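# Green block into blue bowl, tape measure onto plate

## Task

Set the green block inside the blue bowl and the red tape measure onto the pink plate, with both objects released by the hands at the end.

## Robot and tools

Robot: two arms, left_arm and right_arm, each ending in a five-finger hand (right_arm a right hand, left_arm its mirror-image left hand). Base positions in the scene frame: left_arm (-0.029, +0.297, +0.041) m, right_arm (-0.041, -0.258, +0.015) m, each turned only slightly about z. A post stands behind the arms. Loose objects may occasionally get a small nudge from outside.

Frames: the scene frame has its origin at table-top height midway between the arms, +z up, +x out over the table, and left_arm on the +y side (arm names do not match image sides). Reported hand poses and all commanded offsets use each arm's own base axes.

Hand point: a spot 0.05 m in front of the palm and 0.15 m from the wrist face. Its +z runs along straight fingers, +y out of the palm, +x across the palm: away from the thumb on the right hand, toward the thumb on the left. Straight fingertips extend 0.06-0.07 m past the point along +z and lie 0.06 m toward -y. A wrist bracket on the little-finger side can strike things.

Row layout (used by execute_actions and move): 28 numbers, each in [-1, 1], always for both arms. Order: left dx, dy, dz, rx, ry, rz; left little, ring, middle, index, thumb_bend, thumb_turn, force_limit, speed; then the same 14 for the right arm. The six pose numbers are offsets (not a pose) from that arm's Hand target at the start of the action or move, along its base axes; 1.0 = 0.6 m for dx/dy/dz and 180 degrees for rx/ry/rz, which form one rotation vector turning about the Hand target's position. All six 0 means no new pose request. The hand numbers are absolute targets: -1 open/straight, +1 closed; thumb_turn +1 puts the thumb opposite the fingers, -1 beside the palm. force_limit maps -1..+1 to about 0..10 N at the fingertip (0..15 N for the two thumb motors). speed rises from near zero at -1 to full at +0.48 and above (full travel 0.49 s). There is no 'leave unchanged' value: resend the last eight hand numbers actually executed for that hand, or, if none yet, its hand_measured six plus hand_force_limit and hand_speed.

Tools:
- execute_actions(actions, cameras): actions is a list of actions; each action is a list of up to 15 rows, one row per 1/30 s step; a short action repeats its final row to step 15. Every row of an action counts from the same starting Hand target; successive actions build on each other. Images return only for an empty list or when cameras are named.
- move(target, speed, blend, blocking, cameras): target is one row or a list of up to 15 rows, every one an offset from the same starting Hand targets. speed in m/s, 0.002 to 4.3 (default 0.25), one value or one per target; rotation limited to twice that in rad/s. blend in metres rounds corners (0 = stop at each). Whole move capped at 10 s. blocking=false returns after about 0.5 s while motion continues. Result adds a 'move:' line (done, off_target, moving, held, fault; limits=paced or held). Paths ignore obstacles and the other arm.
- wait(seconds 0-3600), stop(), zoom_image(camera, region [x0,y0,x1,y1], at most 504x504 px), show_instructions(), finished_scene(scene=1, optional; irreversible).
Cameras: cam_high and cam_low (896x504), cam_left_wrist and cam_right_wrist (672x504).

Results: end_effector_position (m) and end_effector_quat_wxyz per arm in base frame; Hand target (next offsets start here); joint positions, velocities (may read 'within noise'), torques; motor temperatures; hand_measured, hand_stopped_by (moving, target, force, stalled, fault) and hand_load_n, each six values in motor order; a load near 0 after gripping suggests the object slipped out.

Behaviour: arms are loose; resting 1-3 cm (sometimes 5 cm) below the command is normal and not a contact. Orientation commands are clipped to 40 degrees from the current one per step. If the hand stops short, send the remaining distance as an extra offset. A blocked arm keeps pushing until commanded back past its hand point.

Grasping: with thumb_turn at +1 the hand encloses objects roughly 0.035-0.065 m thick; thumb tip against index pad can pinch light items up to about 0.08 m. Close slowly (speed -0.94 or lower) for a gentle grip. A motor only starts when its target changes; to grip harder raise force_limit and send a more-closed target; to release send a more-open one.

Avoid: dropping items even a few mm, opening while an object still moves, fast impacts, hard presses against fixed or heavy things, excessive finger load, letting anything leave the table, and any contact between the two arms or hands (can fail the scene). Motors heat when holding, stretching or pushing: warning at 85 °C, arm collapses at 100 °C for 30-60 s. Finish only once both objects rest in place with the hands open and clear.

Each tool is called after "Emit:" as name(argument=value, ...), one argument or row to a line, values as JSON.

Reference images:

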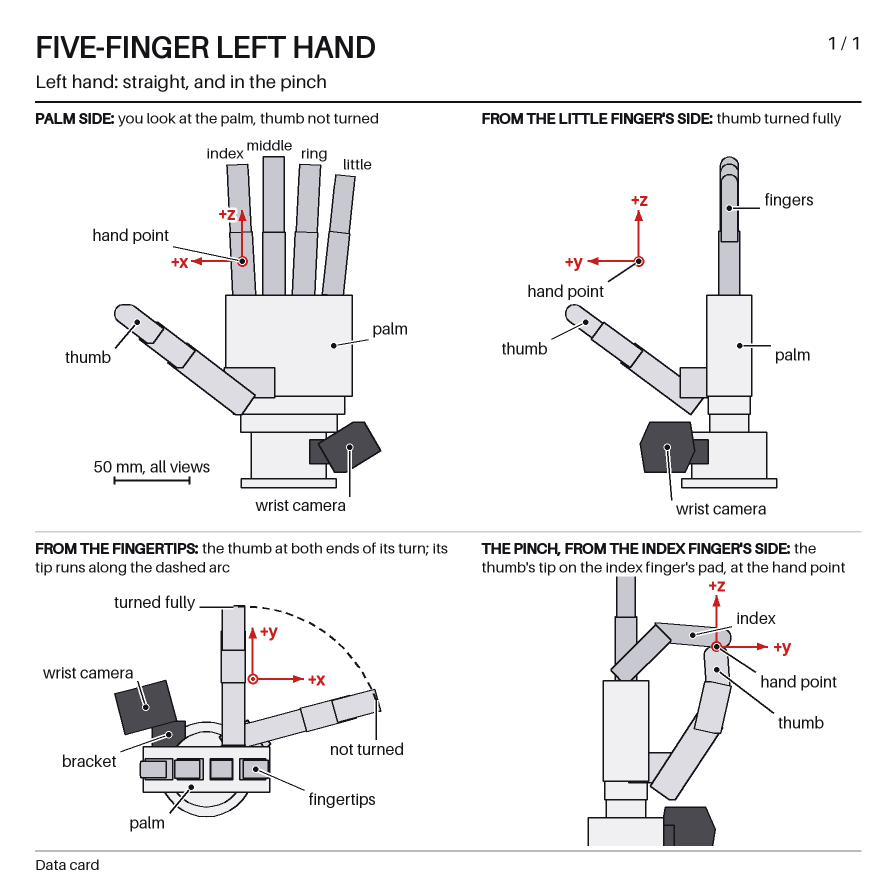

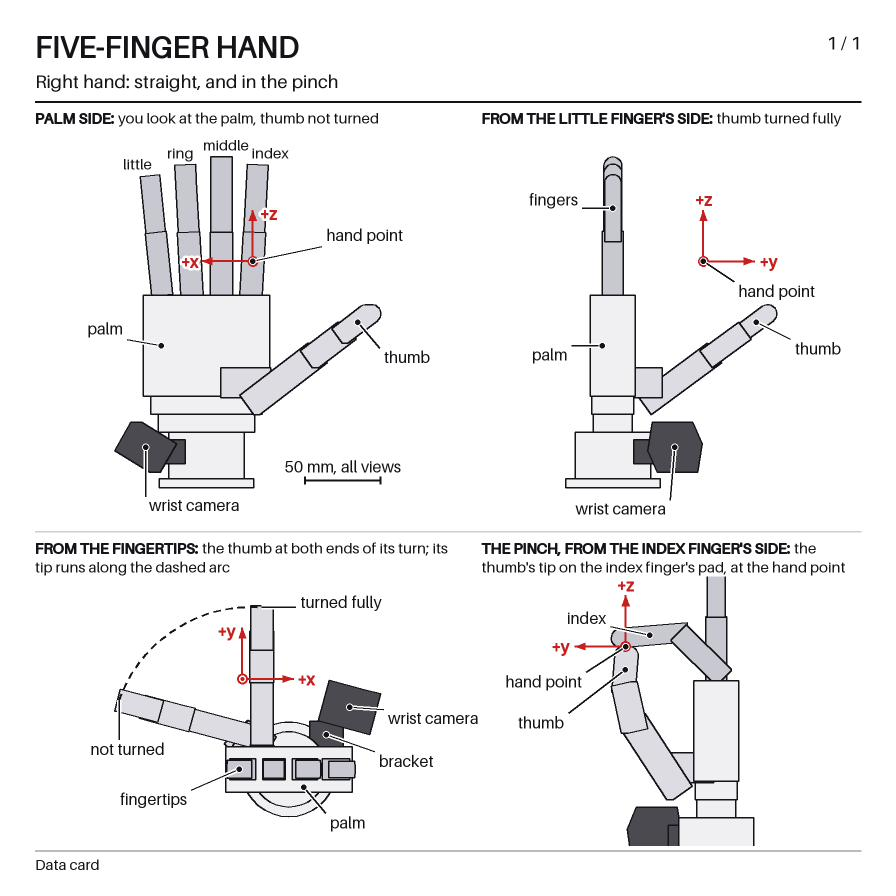

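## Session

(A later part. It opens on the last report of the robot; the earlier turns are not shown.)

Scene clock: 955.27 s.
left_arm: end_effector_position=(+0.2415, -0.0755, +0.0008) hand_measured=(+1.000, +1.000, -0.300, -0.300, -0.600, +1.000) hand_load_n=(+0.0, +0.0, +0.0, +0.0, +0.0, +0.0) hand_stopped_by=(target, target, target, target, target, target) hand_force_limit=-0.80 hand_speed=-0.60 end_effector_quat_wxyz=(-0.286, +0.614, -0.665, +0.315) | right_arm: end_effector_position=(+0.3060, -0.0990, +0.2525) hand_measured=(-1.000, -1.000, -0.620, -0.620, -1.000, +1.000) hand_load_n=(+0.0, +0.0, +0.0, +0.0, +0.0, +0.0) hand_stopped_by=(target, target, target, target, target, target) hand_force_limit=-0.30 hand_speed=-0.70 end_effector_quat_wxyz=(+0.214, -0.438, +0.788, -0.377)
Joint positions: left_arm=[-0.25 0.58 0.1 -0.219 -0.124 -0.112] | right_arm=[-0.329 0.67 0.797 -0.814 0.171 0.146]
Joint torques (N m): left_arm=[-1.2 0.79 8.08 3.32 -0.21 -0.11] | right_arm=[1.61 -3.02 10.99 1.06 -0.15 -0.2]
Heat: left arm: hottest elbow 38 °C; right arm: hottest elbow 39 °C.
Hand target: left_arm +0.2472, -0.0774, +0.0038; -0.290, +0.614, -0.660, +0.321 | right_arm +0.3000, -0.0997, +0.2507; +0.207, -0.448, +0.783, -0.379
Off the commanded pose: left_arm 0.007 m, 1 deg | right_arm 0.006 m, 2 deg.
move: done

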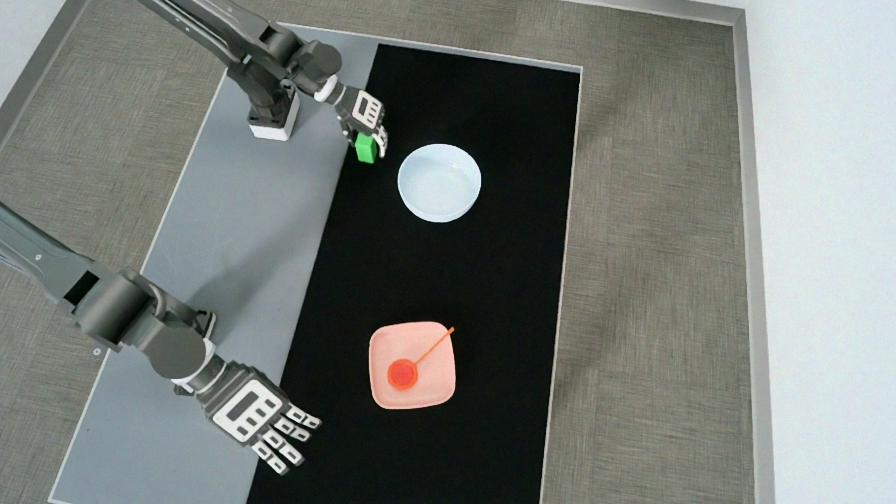

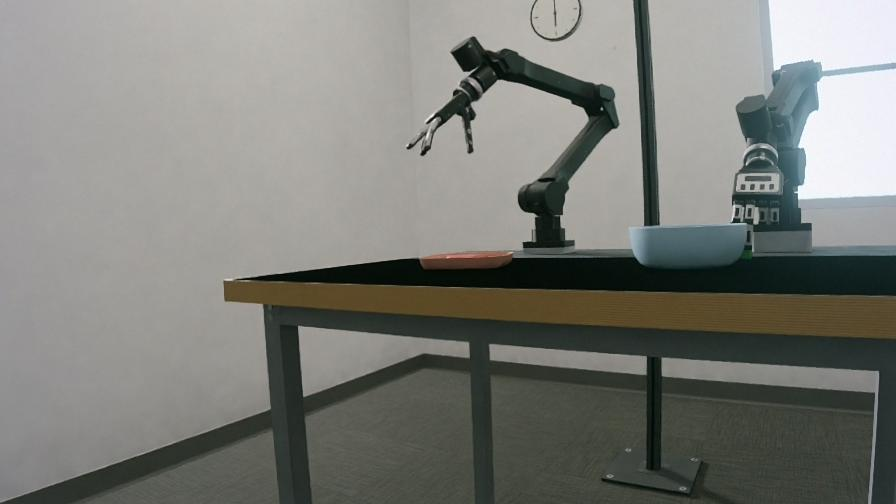

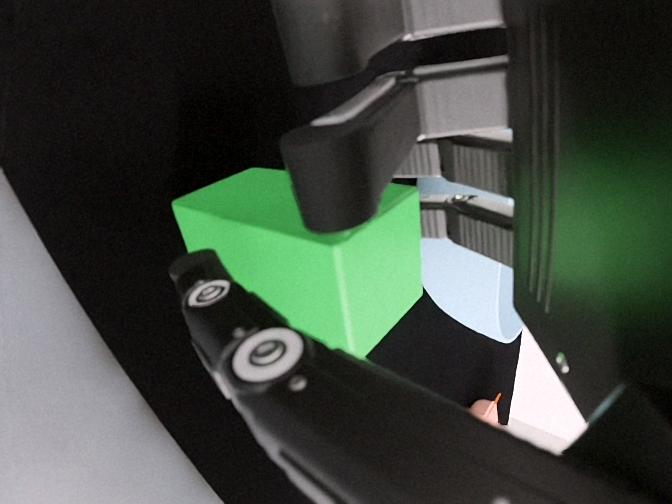

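Emit:
move(
  target=[0,0,0,0,0,0,1,1,-0.22,-0.22,-0.5,1,-0.85,-0.85,0,0,0,0,0,0,-1,-1,-0.62,-0.62,-1,1,-0.3,-0.7],
  cameras=["cam_high","cam_low","cam_left_wrist"],
)

Emit:
zoom_image(
  camera="cam_high",
  region=[330, 100, 410, 180],
)

Scene clock: 988.10 s.
left_arm: end_effector_position=(+0.2415, -0.0755, +0.0008) hand_measured=(+1.000, +1.000, -0.220, -0.220, -0.500, +1.000) hand_load_n=(+0.0, +0.0, +0.0, +0.0, +0.0, +0.0) hand_stopped_by=(target, target, target, target, target, target) hand_force_limit=-0.85 hand_speed=-0.85 end_effector_quat_wxyz=(-0.286, +0.614, -0.665, +0.315) | right_arm: end_effector_position=(+0.3060, -0.0990, +0.2525) hand_measured=(-1.000, -1.000, -0.620, -0.620, -1.000, +1.000) hand_load_n=(+0.0, +0.0, +0.0, +0.0, +0.0, +0.0) hand_stopped_by=(target, target, target, target, target, target) hand_force_limit=-0.30 hand_speed=-0.70 end_effector_quat_wxyz=(+0.214, -0.438, +0.788, -0.377)
Joint positions: left_arm=[-0.25 0.58 0.1 -0.219 -0.124 -0.112] | right_arm=[-0.329 0.67 0.797 -0.814 0.171 0.146]
Joint torques (N m): left_arm=[-1.2 0.85 8.05 3.26 -0.2 -0.11] | right_arm=[1.55 -3.08 10.97 1.05 -0.14 -0.2]
Heat: left arm: hottest elbow 38 °C; right arm: hottest elbow 39 °C.
Hand target: left_arm +0.2472, -0.0774, +0.0038; -0.290, +0.614, -0.660, +0.321 | right_arm +0.3000, -0.0997, +0.2507; +0.207, -0.448, +0.783, -0.379
Off the commanded pose: left_arm 0.007 m, 1 deg | right_arm 0.006 m, 2 deg.
move: done

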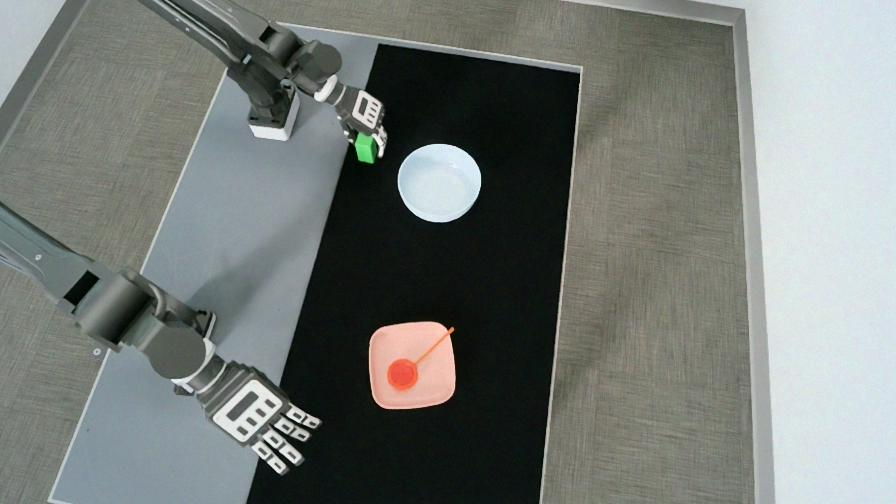

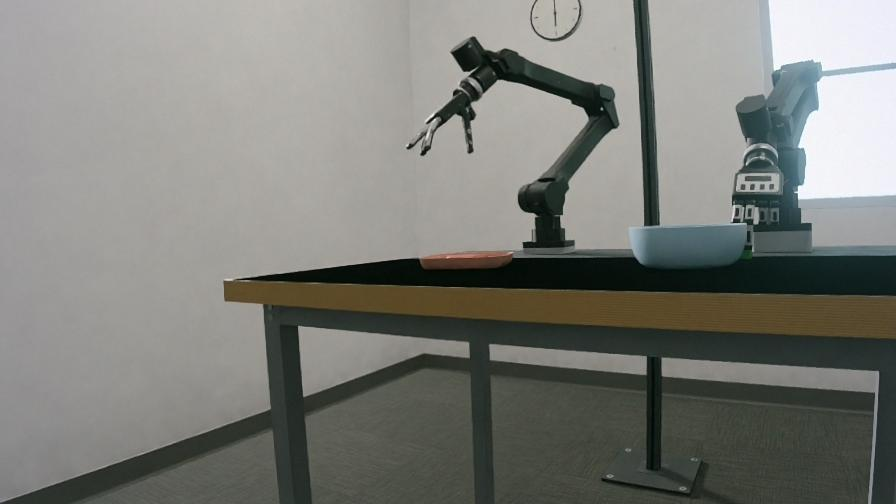

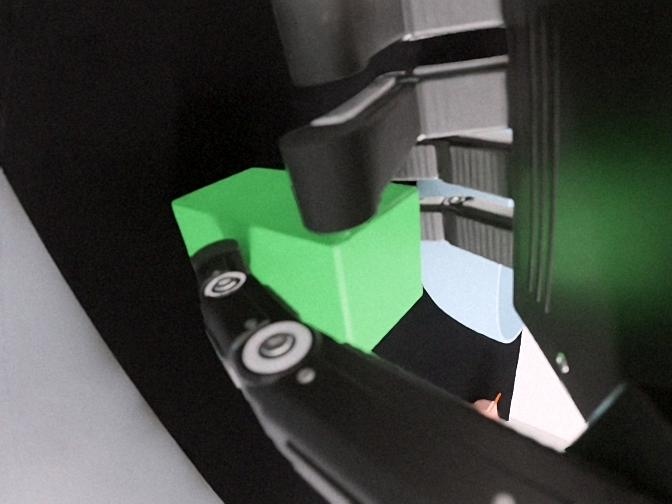

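Scaled by 6.300 from the camera's image (finer frame: 1280x720).

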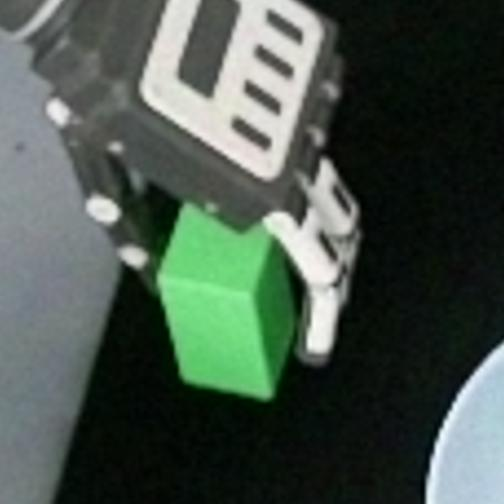

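Emit:
move(
  target=[0,0,0,0,0,0,1,1,-0.14,-0.14,-0.46,1,-0.85,-0.9,0,0,0,0,0,0,-1,-1,-0.62,-0.62,-1,1,-0.3,-0.7],
  cameras=["cam_high","cam_left_wrist"],
)

Emit:
zoom_image(
  camera="cam_high",
  region=[330, 100, 410, 180],
)

Scene clock: 992.80 s.
left_arm: end_effector_position=(+0.2415, -0.0755, +0.0008) hand_measured=(+1.000, +1.000, -0.140, -0.140, -0.460, +1.000) hand_load_n=(+0.0, +0.0, +0.0, +0.0, +0.5, +0.0) hand_stopped_by=(target, target, target, target, target, target) hand_force_limit=-0.85 hand_speed=-0.90 end_effector_quat_wxyz=(-0.286, +0.614, -0.665, +0.315) | right_arm: end_effector_position=(+0.3060, -0.0990, +0.2525) hand_measured=(-1.000, -1.000, -0.620, -0.620, -1.000, +1.000) hand_load_n=(+0.0, +0.0, +0.0, -0.5, -0.5, +0.0) hand_stopped_by=(target, target, target, target, target, target) hand_force_limit=-0.30 hand_speed=-0.70 end_effector_quat_wxyz=(+0.214, -0.438, +0.788, -0.377)
Joint positions: left_arm=[-0.25 0.58 0.1 -0.219 -0.124 -0.112] | right_arm=[-0.329 0.67 0.797 -0.814 0.171 0.146]
Joint torques (N m): left_arm=[-1.32 0.79 8.03 3.3 -0.21 -0.11] | right_arm=[1.49 -3.08 10.97 1.06 -0.15 -0.2]
Heat: left arm: hottest elbow 38 °C; right arm: hottest elbow 39 °C.
Hand target: left_arm +0.2472, -0.0774, +0.0038; -0.290, +0.614, -0.660, +0.321 | right_arm +0.3000, -0.0997, +0.2507; +0.207, -0.448, +0.783, -0.379
Off the commanded pose: left_arm 0.007 m, 1 deg | right_arm 0.006 m, 2 deg.
move: done

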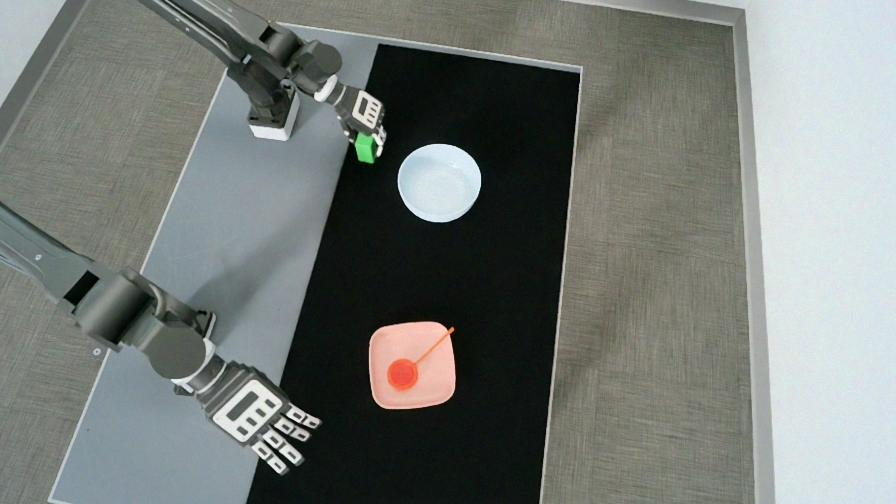

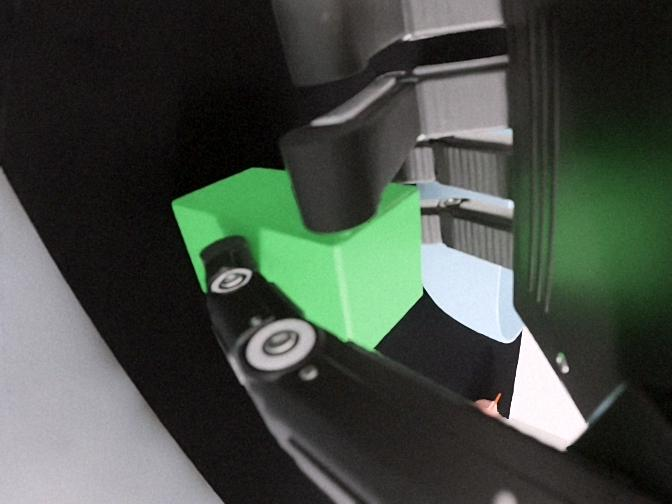

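Scaled by 6.300 from the camera's image (finer frame: 1280x720).

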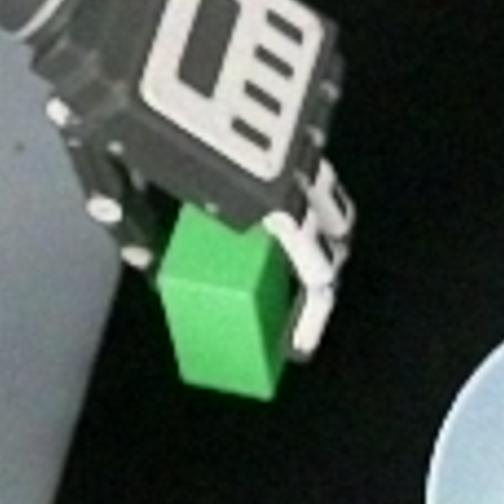

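Emit:
move(
  target=[0,0,0,0,0,0,1,1,0.0,0.0,-0.4,1,-0.6,-0.93,0,0,0,0,0,0,-1,-1,-0.62,-0.62,-1,1,-0.3,-0.7],
  cameras=["cam_high","cam_left_wrist"],
)

Emit:
zoom_image(
  camera="cam_high",
  region=[330, 100, 410, 180],
)

Scene clock: 996.77 s.
left_arm: end_effector_position=(+0.2413, -0.0753, +0.0004) hand_measured=(+1.000, +1.000, -0.108, -0.076, -0.438, +1.000) hand_load_n=(+0.0, +0.0, +3.0, +2.0, +4.5, +0.5) hand_stopped_by=(target, target, force, force, force, target) hand_force_limit=-0.60 hand_speed=-0.93 end_effector_quat_wxyz=(-0.286, +0.614, -0.666, +0.314) | right_arm: end_effector_position=(+0.3060, -0.0990, +0.2525) hand_measured=(-1.000, -1.000, -0.620, -0.620, -1.000, +1.000) hand_load_n=(+0.0, +0.0, +0.0, +0.0, +0.0, +0.0) hand_stopped_by=(target, target, target, target, target, target) hand_force_limit=-0.30 hand_speed=-0.70 end_effector_quat_wxyz=(+0.214, -0.438, +0.788, -0.377)
Joint positions: left_arm=[-0.25 0.581 0.1 -0.219 -0.124 -0.111] | right_arm=[-0.329 0.67 0.797 -0.814 0.171 0.146]
Joint torques (N m): left_arm=[-1.32 0.73 8.05 3.32 -0.21 -0.11] | right_arm=[1.61 -2.96 10.99 1.06 -0.15 -0.2]
Heat: left arm: hottest elbow 38 °C; right arm: hottest elbow 39 °C.
Hand target: left_arm +0.2472, -0.0774, +0.0038; -0.290, +0.614, -0.660, +0.321 | right_arm +0.3000, -0.0997, +0.2507; +0.207, -0.448, +0.783, -0.379
Off the commanded pose: left_arm 0.007 m, 1 deg | right_arm 0.006 m, 2 deg.
move: done

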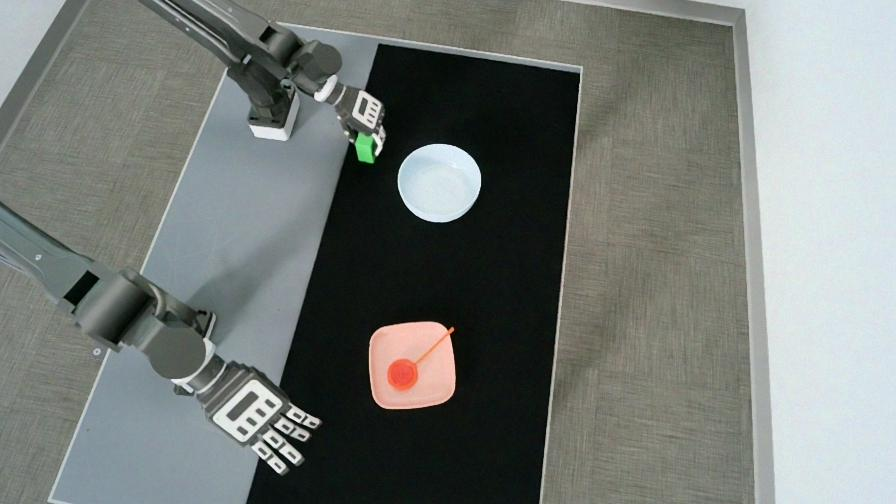

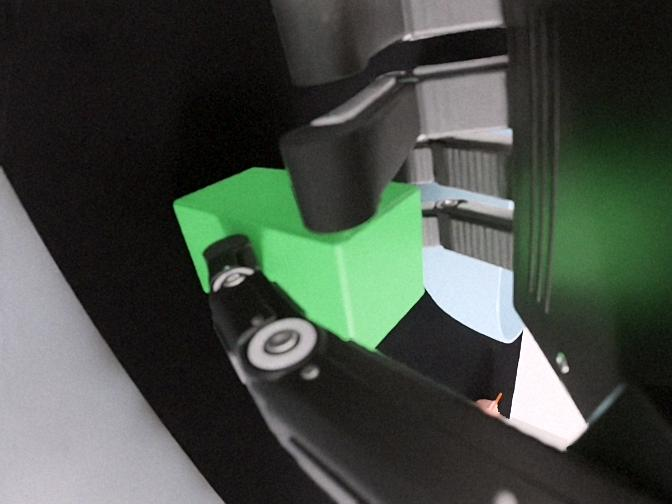

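Scaled by 6.300 from the camera's image (finer frame: 1280x720).

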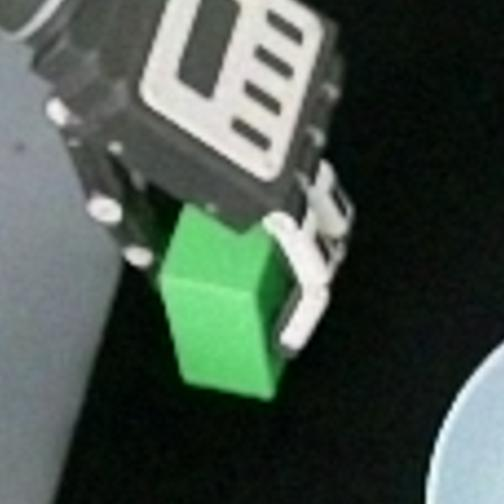

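Emit:
move(
  target=[0,0,0,0,0,0,1,1,0.02,0.04,-0.36,1,-0.3,-0.93,0,0,0,0,0,0,-1,-1,-0.62,-0.62,-1,1,-0.3,-0.7],
  cameras=[],
)

Emit:
move(
  target=[0.0,0,0.18,0,0,0,1,1,0.02,0.04,-0.36,1,-0.3,-0.93,0,0,0,0,0,0,-1,-1,-0.62,-0.62,-1,1,-0.3,-0.7],
  speed=0.08,
  cameras=["cam_high","cam_low","cam_left_wrist"],
)

Emit:
zoom_image(
  camera="cam_low",
  region=[620, 130, 840, 280],
)

Scene clock: 1002.53 s.
left_arm: end_effector_position=(+0.2413, -0.0753, +0.0004) hand_measured=(+1.000, +1.000, -0.104, -0.064, -0.438, +1.000) hand_load_n=(+0.0, +0.0, +3.5, +5.0, +7.0, +0.0) hand_stopped_by=(target, target, force, force, force, target) hand_force_limit=-0.30 hand_speed=-0.93 end_effector_quat_wxyz=(-0.286, +0.614, -0.666, +0.314) | right_arm: end_effector_position=(+0.3060, -0.0990, +0.2525) hand_measured=(-1.000, -1.000, -0.620, -0.620, -1.000, +1.000) hand_load_n=(+0.0, +0.0, -0.5, +0.0, +0.0, +0.0) hand_stopped_by=(target, target, target, target, target, target) hand_force_limit=-0.30 hand_speed=-0.70 end_effector_quat_wxyz=(+0.214, -0.438, +0.788, -0.377)
Joint positions: left_arm=[-0.25 0.581 0.1 -0.219 -0.124 -0.111] | right_arm=[-0.329 0.67 0.797 -0.814 0.171 0.146]
Joint torques (N m): left_arm=[-1.26 0.91 8.03 3.26 -0.2 -0.11] | right_arm=[1.61 -3.08 10.97 1.05 -0.14 -0.19]
Heat: left arm: hottest elbow 38 °C; right arm: hottest elbow 39 °C.
Hand target: left_arm +0.2472, -0.0774, +0.0038; -0.290, +0.614, -0.660, +0.321 | right_arm +0.3000, -0.0997, +0.2507; +0.207, -0.448, +0.783, -0.379
Off the commanded pose: left_arm 0.007 m, 1 deg | right_arm 0.006 m, 2 deg.
move: done

Scene clock: 1004.87 s.
left_arm: end_effector_position=(+0.2315, -0.0722, +0.0736) hand_measured=(+1.000, +1.000, -0.104, -0.064, -0.438, +1.000) hand_load_n=(+0.0, +0.0, +3.5, +5.0, +7.5, +0.0) hand_stopped_by=(target, target, force, force, force, target) hand_force_limit=-0.30 hand_speed=-0.93 end_effector_quat_wxyz=(+0.274, -0.618, +0.675, -0.294) | right_arm: end_effector_position=(+0.3060, -0.0990, +0.2525) hand_measured=(-1.000, -1.000, -0.620, -0.620, -1.000, +1.000) hand_load_n=(+0.0, +0.0, +0.0, +0.0, +0.0, +0.0) hand_stopped_by=(target, target, target, target, target, target) hand_force_limit=-0.30 hand_speed=-0.70 end_effector_quat_wxyz=(+0.214, -0.438, +0.788, -0.377)
Joint positions: left_arm=[-0.248 0.417 0.296 -0.63 -0.124 -0.106] | right_arm=[-0.329 0.67 0.797 -0.814 0.171 0.146]
Joint torques (N m): left_arm=[-1.2 -0.32 14.01 1.8 -0.16 -0.1] | right_arm=[1.55 -3.02 10.95 1.07 -0.14 -0.2]
Heat: left arm: hottest elbow 38 °C; right arm: hottest elbow 39 °C.
Hand target: left_arm +0.2472, -0.0774, +0.1118; +0.290, -0.614, +0.660, -0.321 | right_arm +0.3000, -0.0997, +0.2507; +0.207, -0.448, +0.783, -0.379
Off the commanded pose: left_arm 0.042 m, 4 deg | right_arm 0.006 m, 2 deg.
move: off_target (left_arm)

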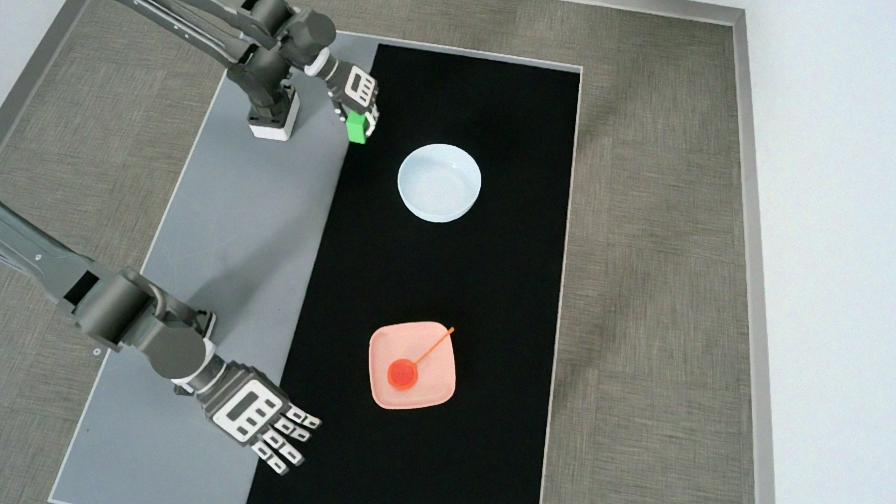

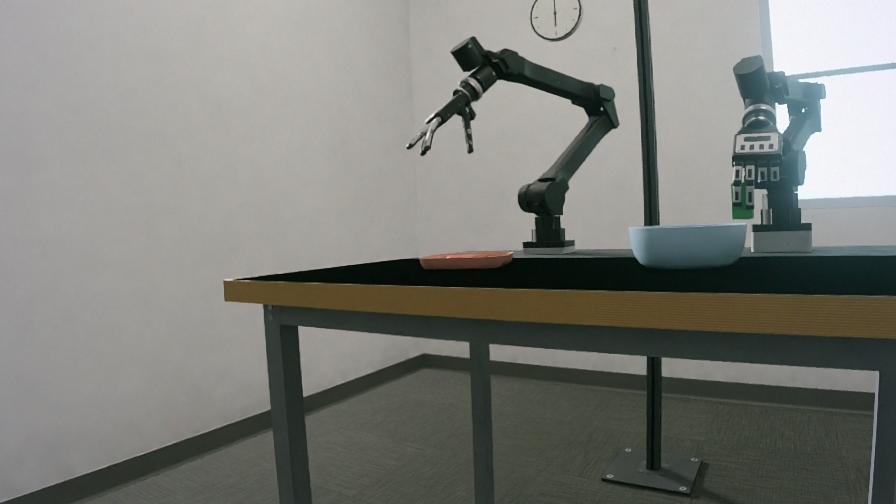

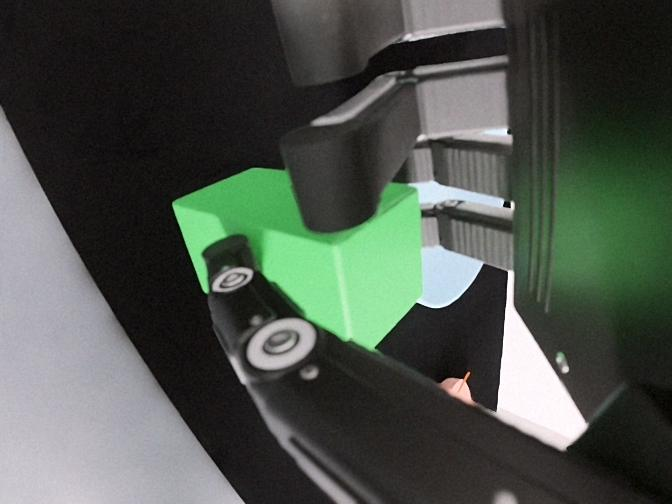

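Scaled by 2.291 from the camera's image (finer frame: 1280x720).

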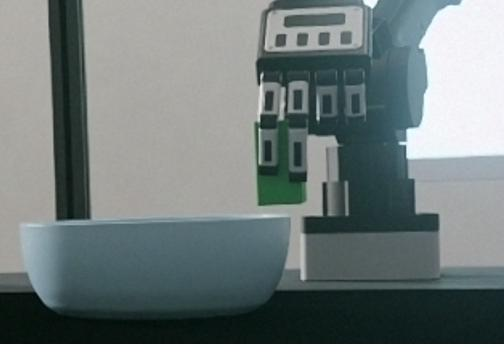

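Emit:
move(
  target=[
    [0.03,0,0.11,0,0,0,1,1,0.02,0.04,-0.36,1,-0.3,-0.93,0,0,0,0,0,0,-1,-1,-0.62,-0.62,-1,1,-0.3,-0.7],
    [0.296,-0.131,0.12,0,0,0,1,1,0.02,0.04,-0.36,1,-0.3,-0.93,0,0,0,0,0,0,-1,-1,-0.62,-0.62,-1,1,-0.3,-0.7],
  ],
  speed=0.12,
  blend=[0.02,0],
  cameras=["cam_high","cam_low","cam_left_wrist"],
)

Emit:
zoom_image(
  camera="cam_high",
  region=[360, 90, 520, 230],
)

Emit:
zoom_image(
  camera="cam_low",
  region=[600, 120, 820, 280],
)

Scene clock: 1032.83 s.
left_arm: end_effector_position=(+0.3966, -0.1421, +0.1446) hand_measured=(+1.000, +1.000, -0.104, -0.064, -0.438, +1.000) hand_load_n=(+0.0, +0.0, +3.5, +5.0, +7.5, +0.0) hand_stopped_by=(target, target, force, force, force, target) hand_force_limit=-0.30 hand_speed=-0.93 end_effector_quat_wxyz=(+0.271, -0.620, +0.681, -0.281) | right_arm: end_effector_position=(+0.3060, -0.0990, +0.2525) hand_measured=(-1.000, -1.000, -0.620, -0.620, -1.000, +1.000) hand_load_n=(+0.0, -0.5, +0.0, +0.0, +0.0, +0.0) hand_stopped_by=(target, target, target, target, target, target) hand_force_limit=-0.30 hand_speed=-0.70 end_effector_quat_wxyz=(+0.214, -0.438, +0.788, -0.377)
Joint positions: left_arm=[-0.339 1.086 0.763 -0.464 -0.195 -0.164] | right_arm=[-0.329 0.67 0.797 -0.814 0.171 0.146]
Joint torques (N m): left_arm=[-1.38 -6.24 13.49 3.22 -0.27 -0.14] | right_arm=[1.49 -3.02 10.97 1.06 -0.15 -0.19]
Motor temperatures (°C): left_arm=[20 23 45 25 25 22] | right_arm=[25 26 39 23 22 24]
Heat: left arm: hottest elbow 45 °C; right arm: hottest elbow 39 °C.
Hand target: left_arm +0.4248, -0.1560, +0.1838; +0.290, -0.614, +0.660, -0.321 | right_arm +0.3000, -0.0997, +0.2507; +0.207, -0.448, +0.783, -0.379
Off the commanded pose: left_arm 0.050 m, 6 deg | right_arm 0.006 m, 2 deg.
move: off_target (left_arm)

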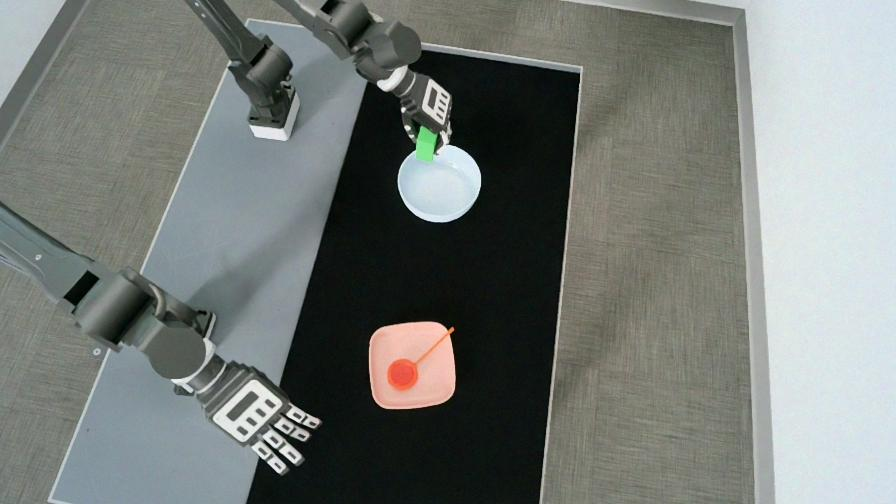

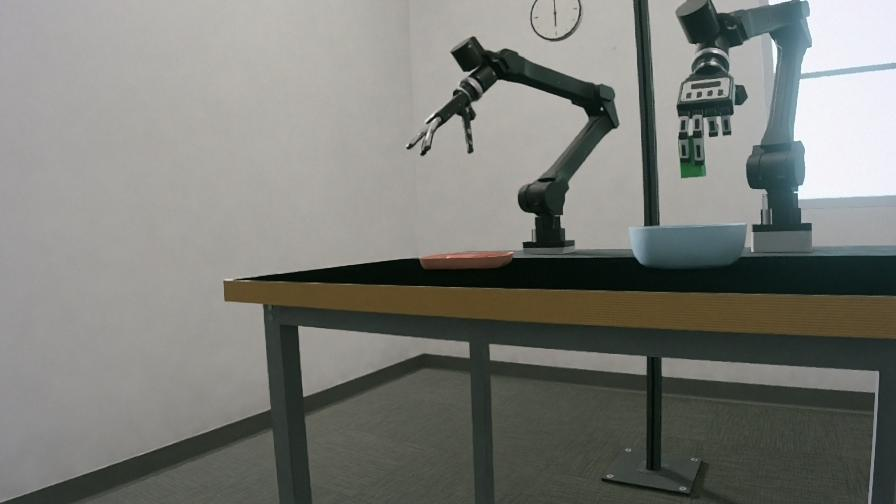

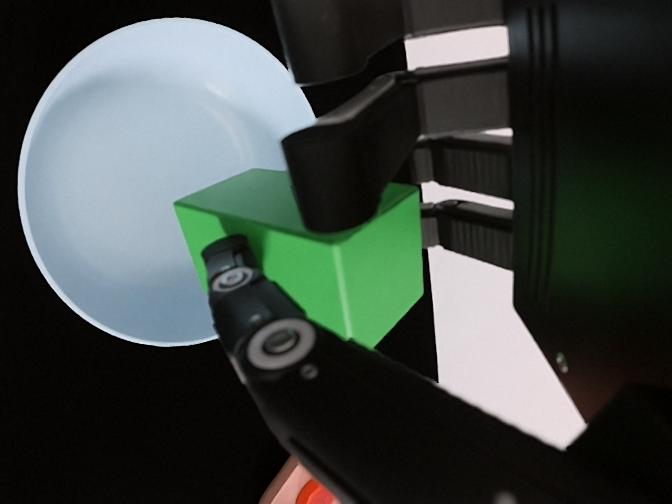

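Scaled by 3.150 from the camera's image (finer frame: 1280x720).

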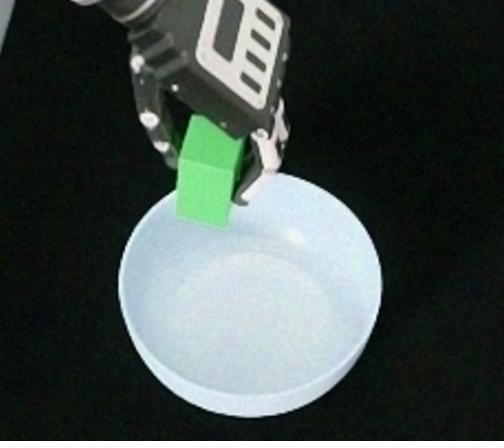

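Scaled by 2.291 from the camera's image (finer frame: 1280x720).

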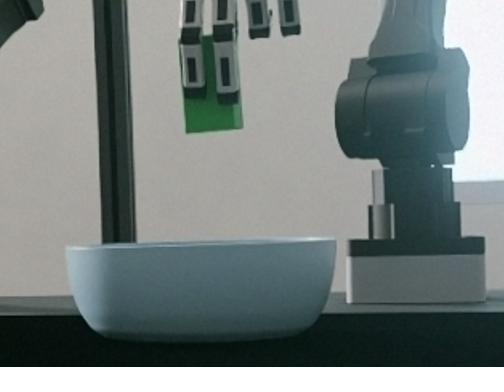

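Emit:
move(
  target=[0.0067,0.02,-0.133,0,0,0,1,1,0.02,0.04,-0.36,1,-0.3,-0.93,0,0,0,0,0,0,-1,-1,-0.62,-0.62,-1,1,-0.3,-0.7],
  speed=0.08,
  cameras=["cam_high","cam_low","cam_left_wrist"],
)

Emit:
zoom_image(
  camera="cam_high",
  region=[360, 90, 520, 230],
)

Emit:
zoom_image(
  camera="cam_low",
  region=[600, 120, 820, 280],
)

Scene clock: 1060.57 s.
left_arm: end_effector_position=(+0.4195, -0.1429, +0.0953) hand_measured=(+1.000, +1.000, -0.104, -0.064, -0.438, +1.000) hand_load_n=(+0.0, +0.0, +4.0, +5.0, +7.5, +0.0) hand_stopped_by=(target, target, force, force, force, target) hand_force_limit=-0.30 hand_speed=-0.93 end_effector_quat_wxyz=(-0.280, +0.618, -0.667, +0.307) | right_arm: end_effector_position=(+0.3060, -0.0990, +0.2525) hand_measured=(-1.000, -1.000, -0.620, -0.620, -1.000, +1.000) hand_load_n=(+0.0, -0.5, +0.0, +0.0, -0.5, +0.0) hand_stopped_by=(target, target, target, target, target, target) hand_force_limit=-0.30 hand_speed=-0.70 end_effector_quat_wxyz=(+0.214, -0.438, +0.788, -0.377)
Joint positions: left_arm=[-0.314 1.192 0.669 -0.204 -0.173 -0.16] | right_arm=[-0.329 0.67 0.797 -0.814 0.171 0.146]
Joint torques (N m): left_arm=[-0.21 -7.18 8.09 3.32 -0.01 0.09] | right_arm=[1.38 -2.96 10.96 1.07 -0.15 -0.2]
Heat: left arm: hottest elbow 47 °C; right arm: hottest elbow 39 °C.
Hand target: left_arm +0.4288, -0.1440, +0.1040; -0.290, +0.614, -0.660, +0.321 | right_arm +0.3000, -0.0997, +0.2507; +0.207, -0.448, +0.783, -0.379
Off the commanded pose: left_arm 0.013 m, 2 deg | right_arm 0.006 m, 2 deg.
move: off_target (left_arm)

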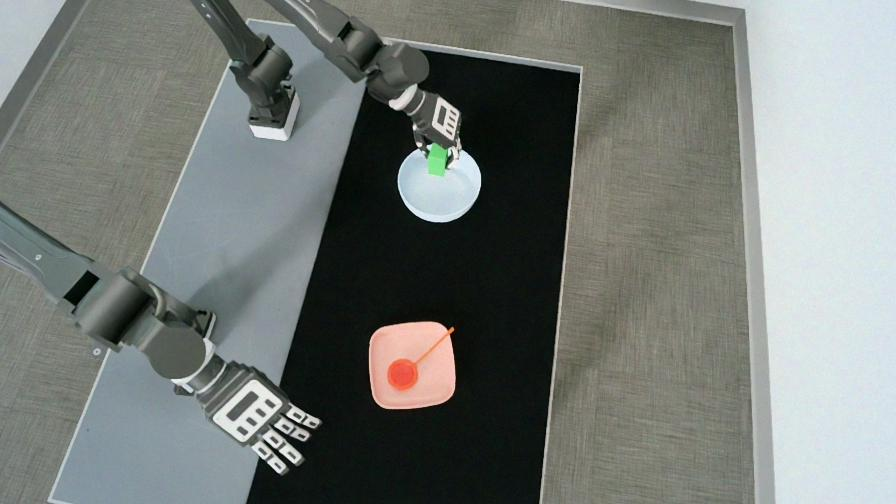

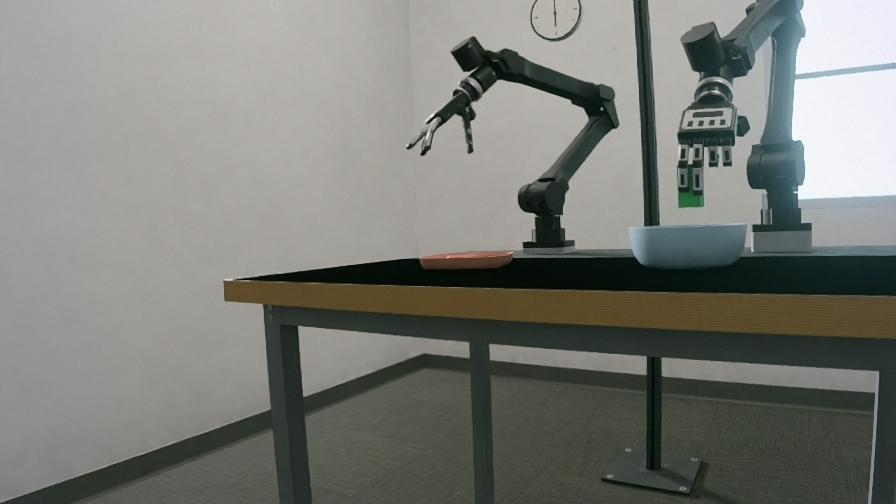

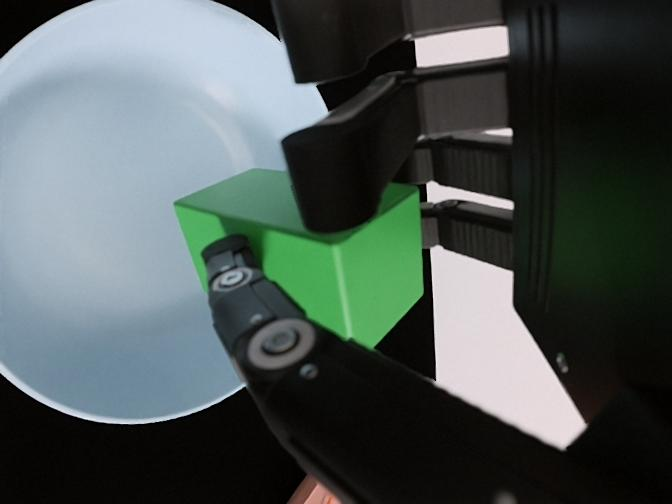

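Scaled by 3.150 from the camera's image (finer frame: 1280x720).

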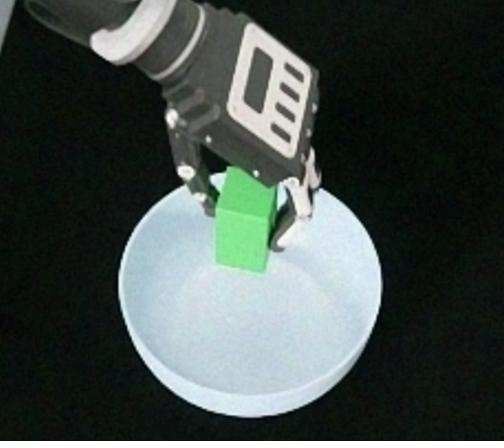

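Scaled by 2.291 from the camera's image (finer frame: 1280x720).

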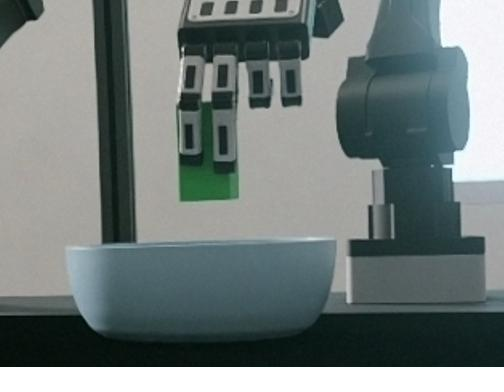

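Emit:
move(
  target=[-0.003,-0.003,-0.11,0,0,0,1,1,0.02,0.04,-0.36,1,-0.3,-0.93,0,0,0,0,0,0,-1,-1,-0.62,-0.62,-1,1,-0.3,-0.7],
  speed=0.07,
  cameras=["cam_high","cam_low","cam_left_wrist"],
)

Emit:
zoom_image(
  camera="cam_high",
  region=[360, 90, 520, 230],
)

Emit:
zoom_image(
  camera="cam_low",
  region=[600, 120, 820, 280],
)

Scene clock: 1071.50 s.
left_arm: end_effector_position=(+0.4180, -0.1425, +0.0297) hand_measured=(+1.000, +1.000, -0.104, -0.064, -0.438, +1.000) hand_load_n=(+0.0, +0.0, +4.0, +5.0, +7.5, +0.0) hand_stopped_by=(target, target, force, force, force, target) hand_force_limit=-0.30 hand_speed=-0.93 end_effector_quat_wxyz=(-0.280, +0.618, -0.667, +0.307) | right_arm: end_effector_position=(+0.3060, -0.0990, +0.2525) hand_measured=(-1.000, -1.000, -0.620, -0.620, -1.000, +1.000) hand_load_n=(+0.0, +0.0, +0.0, +0.0, +0.0, +0.0) hand_stopped_by=(target, target, target, target, target, target) hand_force_limit=-0.30 hand_speed=-0.70 end_effector_quat_wxyz=(+0.214, -0.438, +0.788, -0.377)
Joint positions: left_arm=[-0.314 1.33 0.57 0.034 -0.173 -0.16] | right_arm=[-0.329 0.67 0.797 -0.814 0.171 0.146]
Joint torques (N m): left_arm=[-0.79 -7.88 6.91 3.32 -0.21 0.04] | right_arm=[1.55 -2.96 10.96 1.06 -0.15 -0.2]
Heat: left arm: hottest elbow 45 °C; right arm: hottest elbow 39 °C.
Hand target: left_arm +0.4270, -0.1458, +0.0380; -0.290, +0.614, -0.660, +0.321 | right_arm +0.3000, -0.0997, +0.2507; +0.207, -0.448, +0.783, -0.379
Off the commanded pose: left_arm 0.013 m, 2 deg | right_arm 0.006 m, 2 deg.
move: off_target (left_arm)

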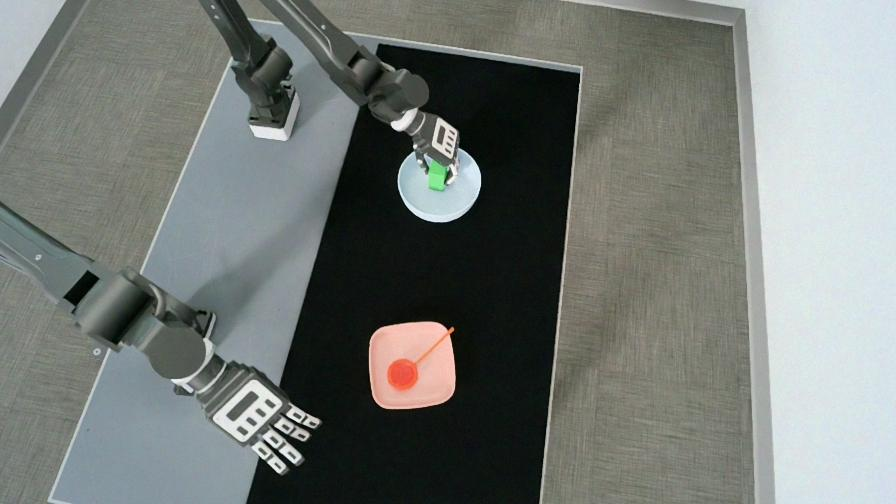

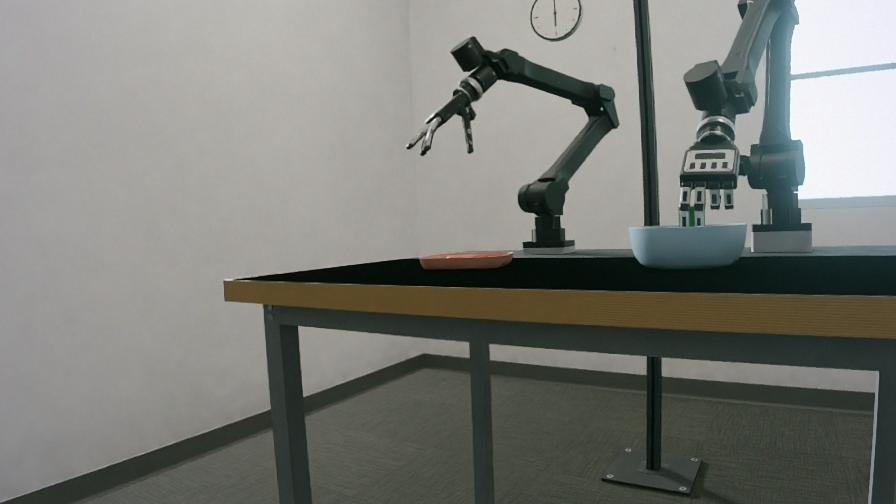

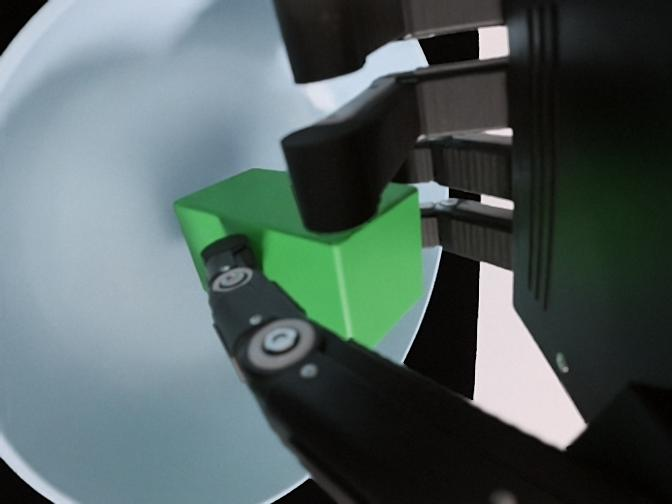

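Scaled by 3.150 from the camera's image (finer frame: 1280x720).

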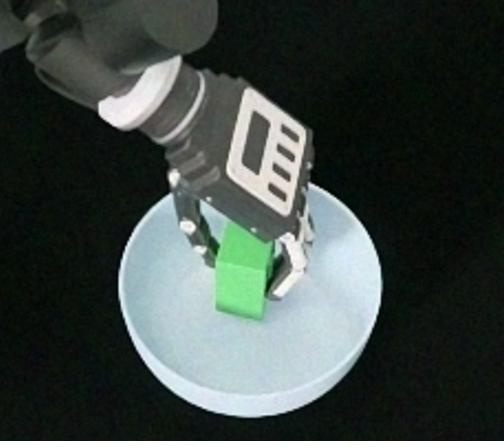

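Scaled by 2.291 from the camera's image (finer frame: 1280x720).

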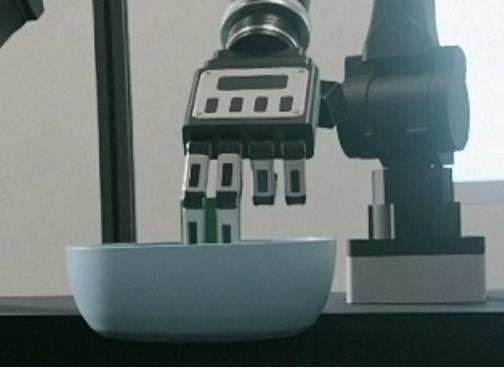

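Emit:
move(
  target=[0.005,0.008,-0.026,0,0,0,1,1,0.02,0.04,-0.36,1,-0.3,-0.93,0,0,0,0,0,0,-1,-1,-0.62,-0.62,-1,1,-0.3,-0.7],
  speed=0.05,
  cameras=["cam_high"],
)

Emit:
zoom_image(
  camera="cam_high",
  region=[360, 90, 520, 230],
)

Scene clock: 1081.13 s.
left_arm: end_effector_position=(+0.4208, -0.1403, +0.0147) hand_measured=(+1.000, +1.000, -0.104, -0.064, -0.438, +1.000) hand_load_n=(+0.0, +0.0, +3.5, +5.0, +7.5, +0.0) hand_stopped_by=(target, target, force, force, force, target) hand_force_limit=-0.30 hand_speed=-0.93 end_effector_quat_wxyz=(-0.280, +0.618, -0.667, +0.308) | right_arm: end_effector_position=(+0.3060, -0.0990, +0.2525) hand_measured=(-1.000, -1.000, -0.620, -0.620, -1.000, +1.000) hand_load_n=(+0.0, +0.0, +0.0, +0.0, +0.0, +0.0) hand_stopped_by=(target, target, target, target, target, target) hand_force_limit=-0.30 hand_speed=-0.70 end_effector_quat_wxyz=(+0.214, -0.438, +0.788, -0.377)
Joint positions: left_arm=[-0.305 1.376 0.556 0.097 -0.166 -0.154] | right_arm=[-0.329 0.67 0.797 -0.814 0.171 0.146]
Joint torques (N m): left_arm=[-0.15 -8.06 6.61 3.34 0 0.09] | right_arm=[1.55 -2.96 10.97 1.03 -0.15 -0.2]
Heat: left arm: hottest elbow 43 °C; right arm: hottest elbow 39 °C.
Hand target: left_arm +0.4300, -0.1410, +0.0224; -0.290, +0.614, -0.660, +0.321 | right_arm +0.3000, -0.0997, +0.2507; +0.207, -0.448, +0.783, -0.379
Off the commanded pose: left_arm 0.012 m, 2 deg | right_arm 0.006 m, 2 deg.
move: off_target (left_arm)

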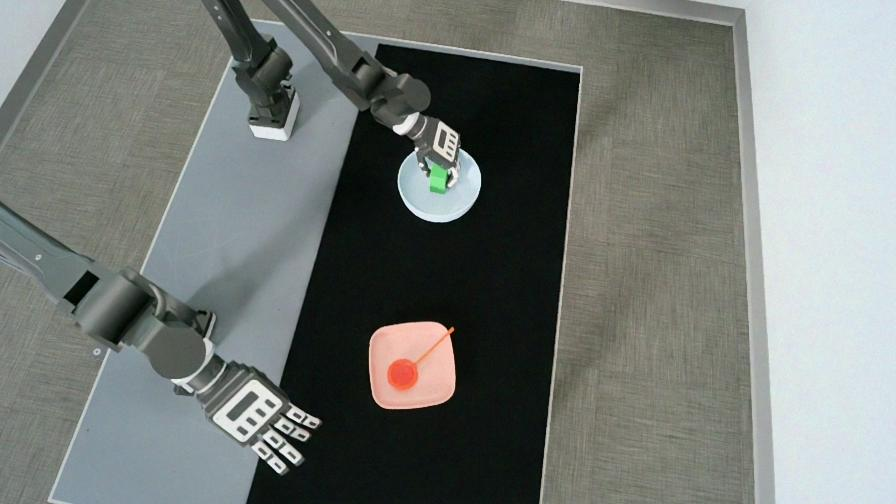

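Scaled by 3.150 from the camera's image (finer frame: 1280x720).

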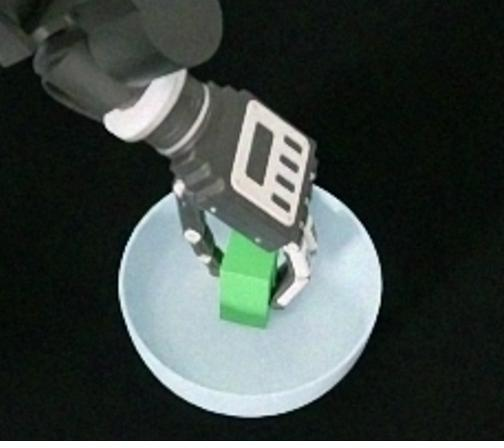

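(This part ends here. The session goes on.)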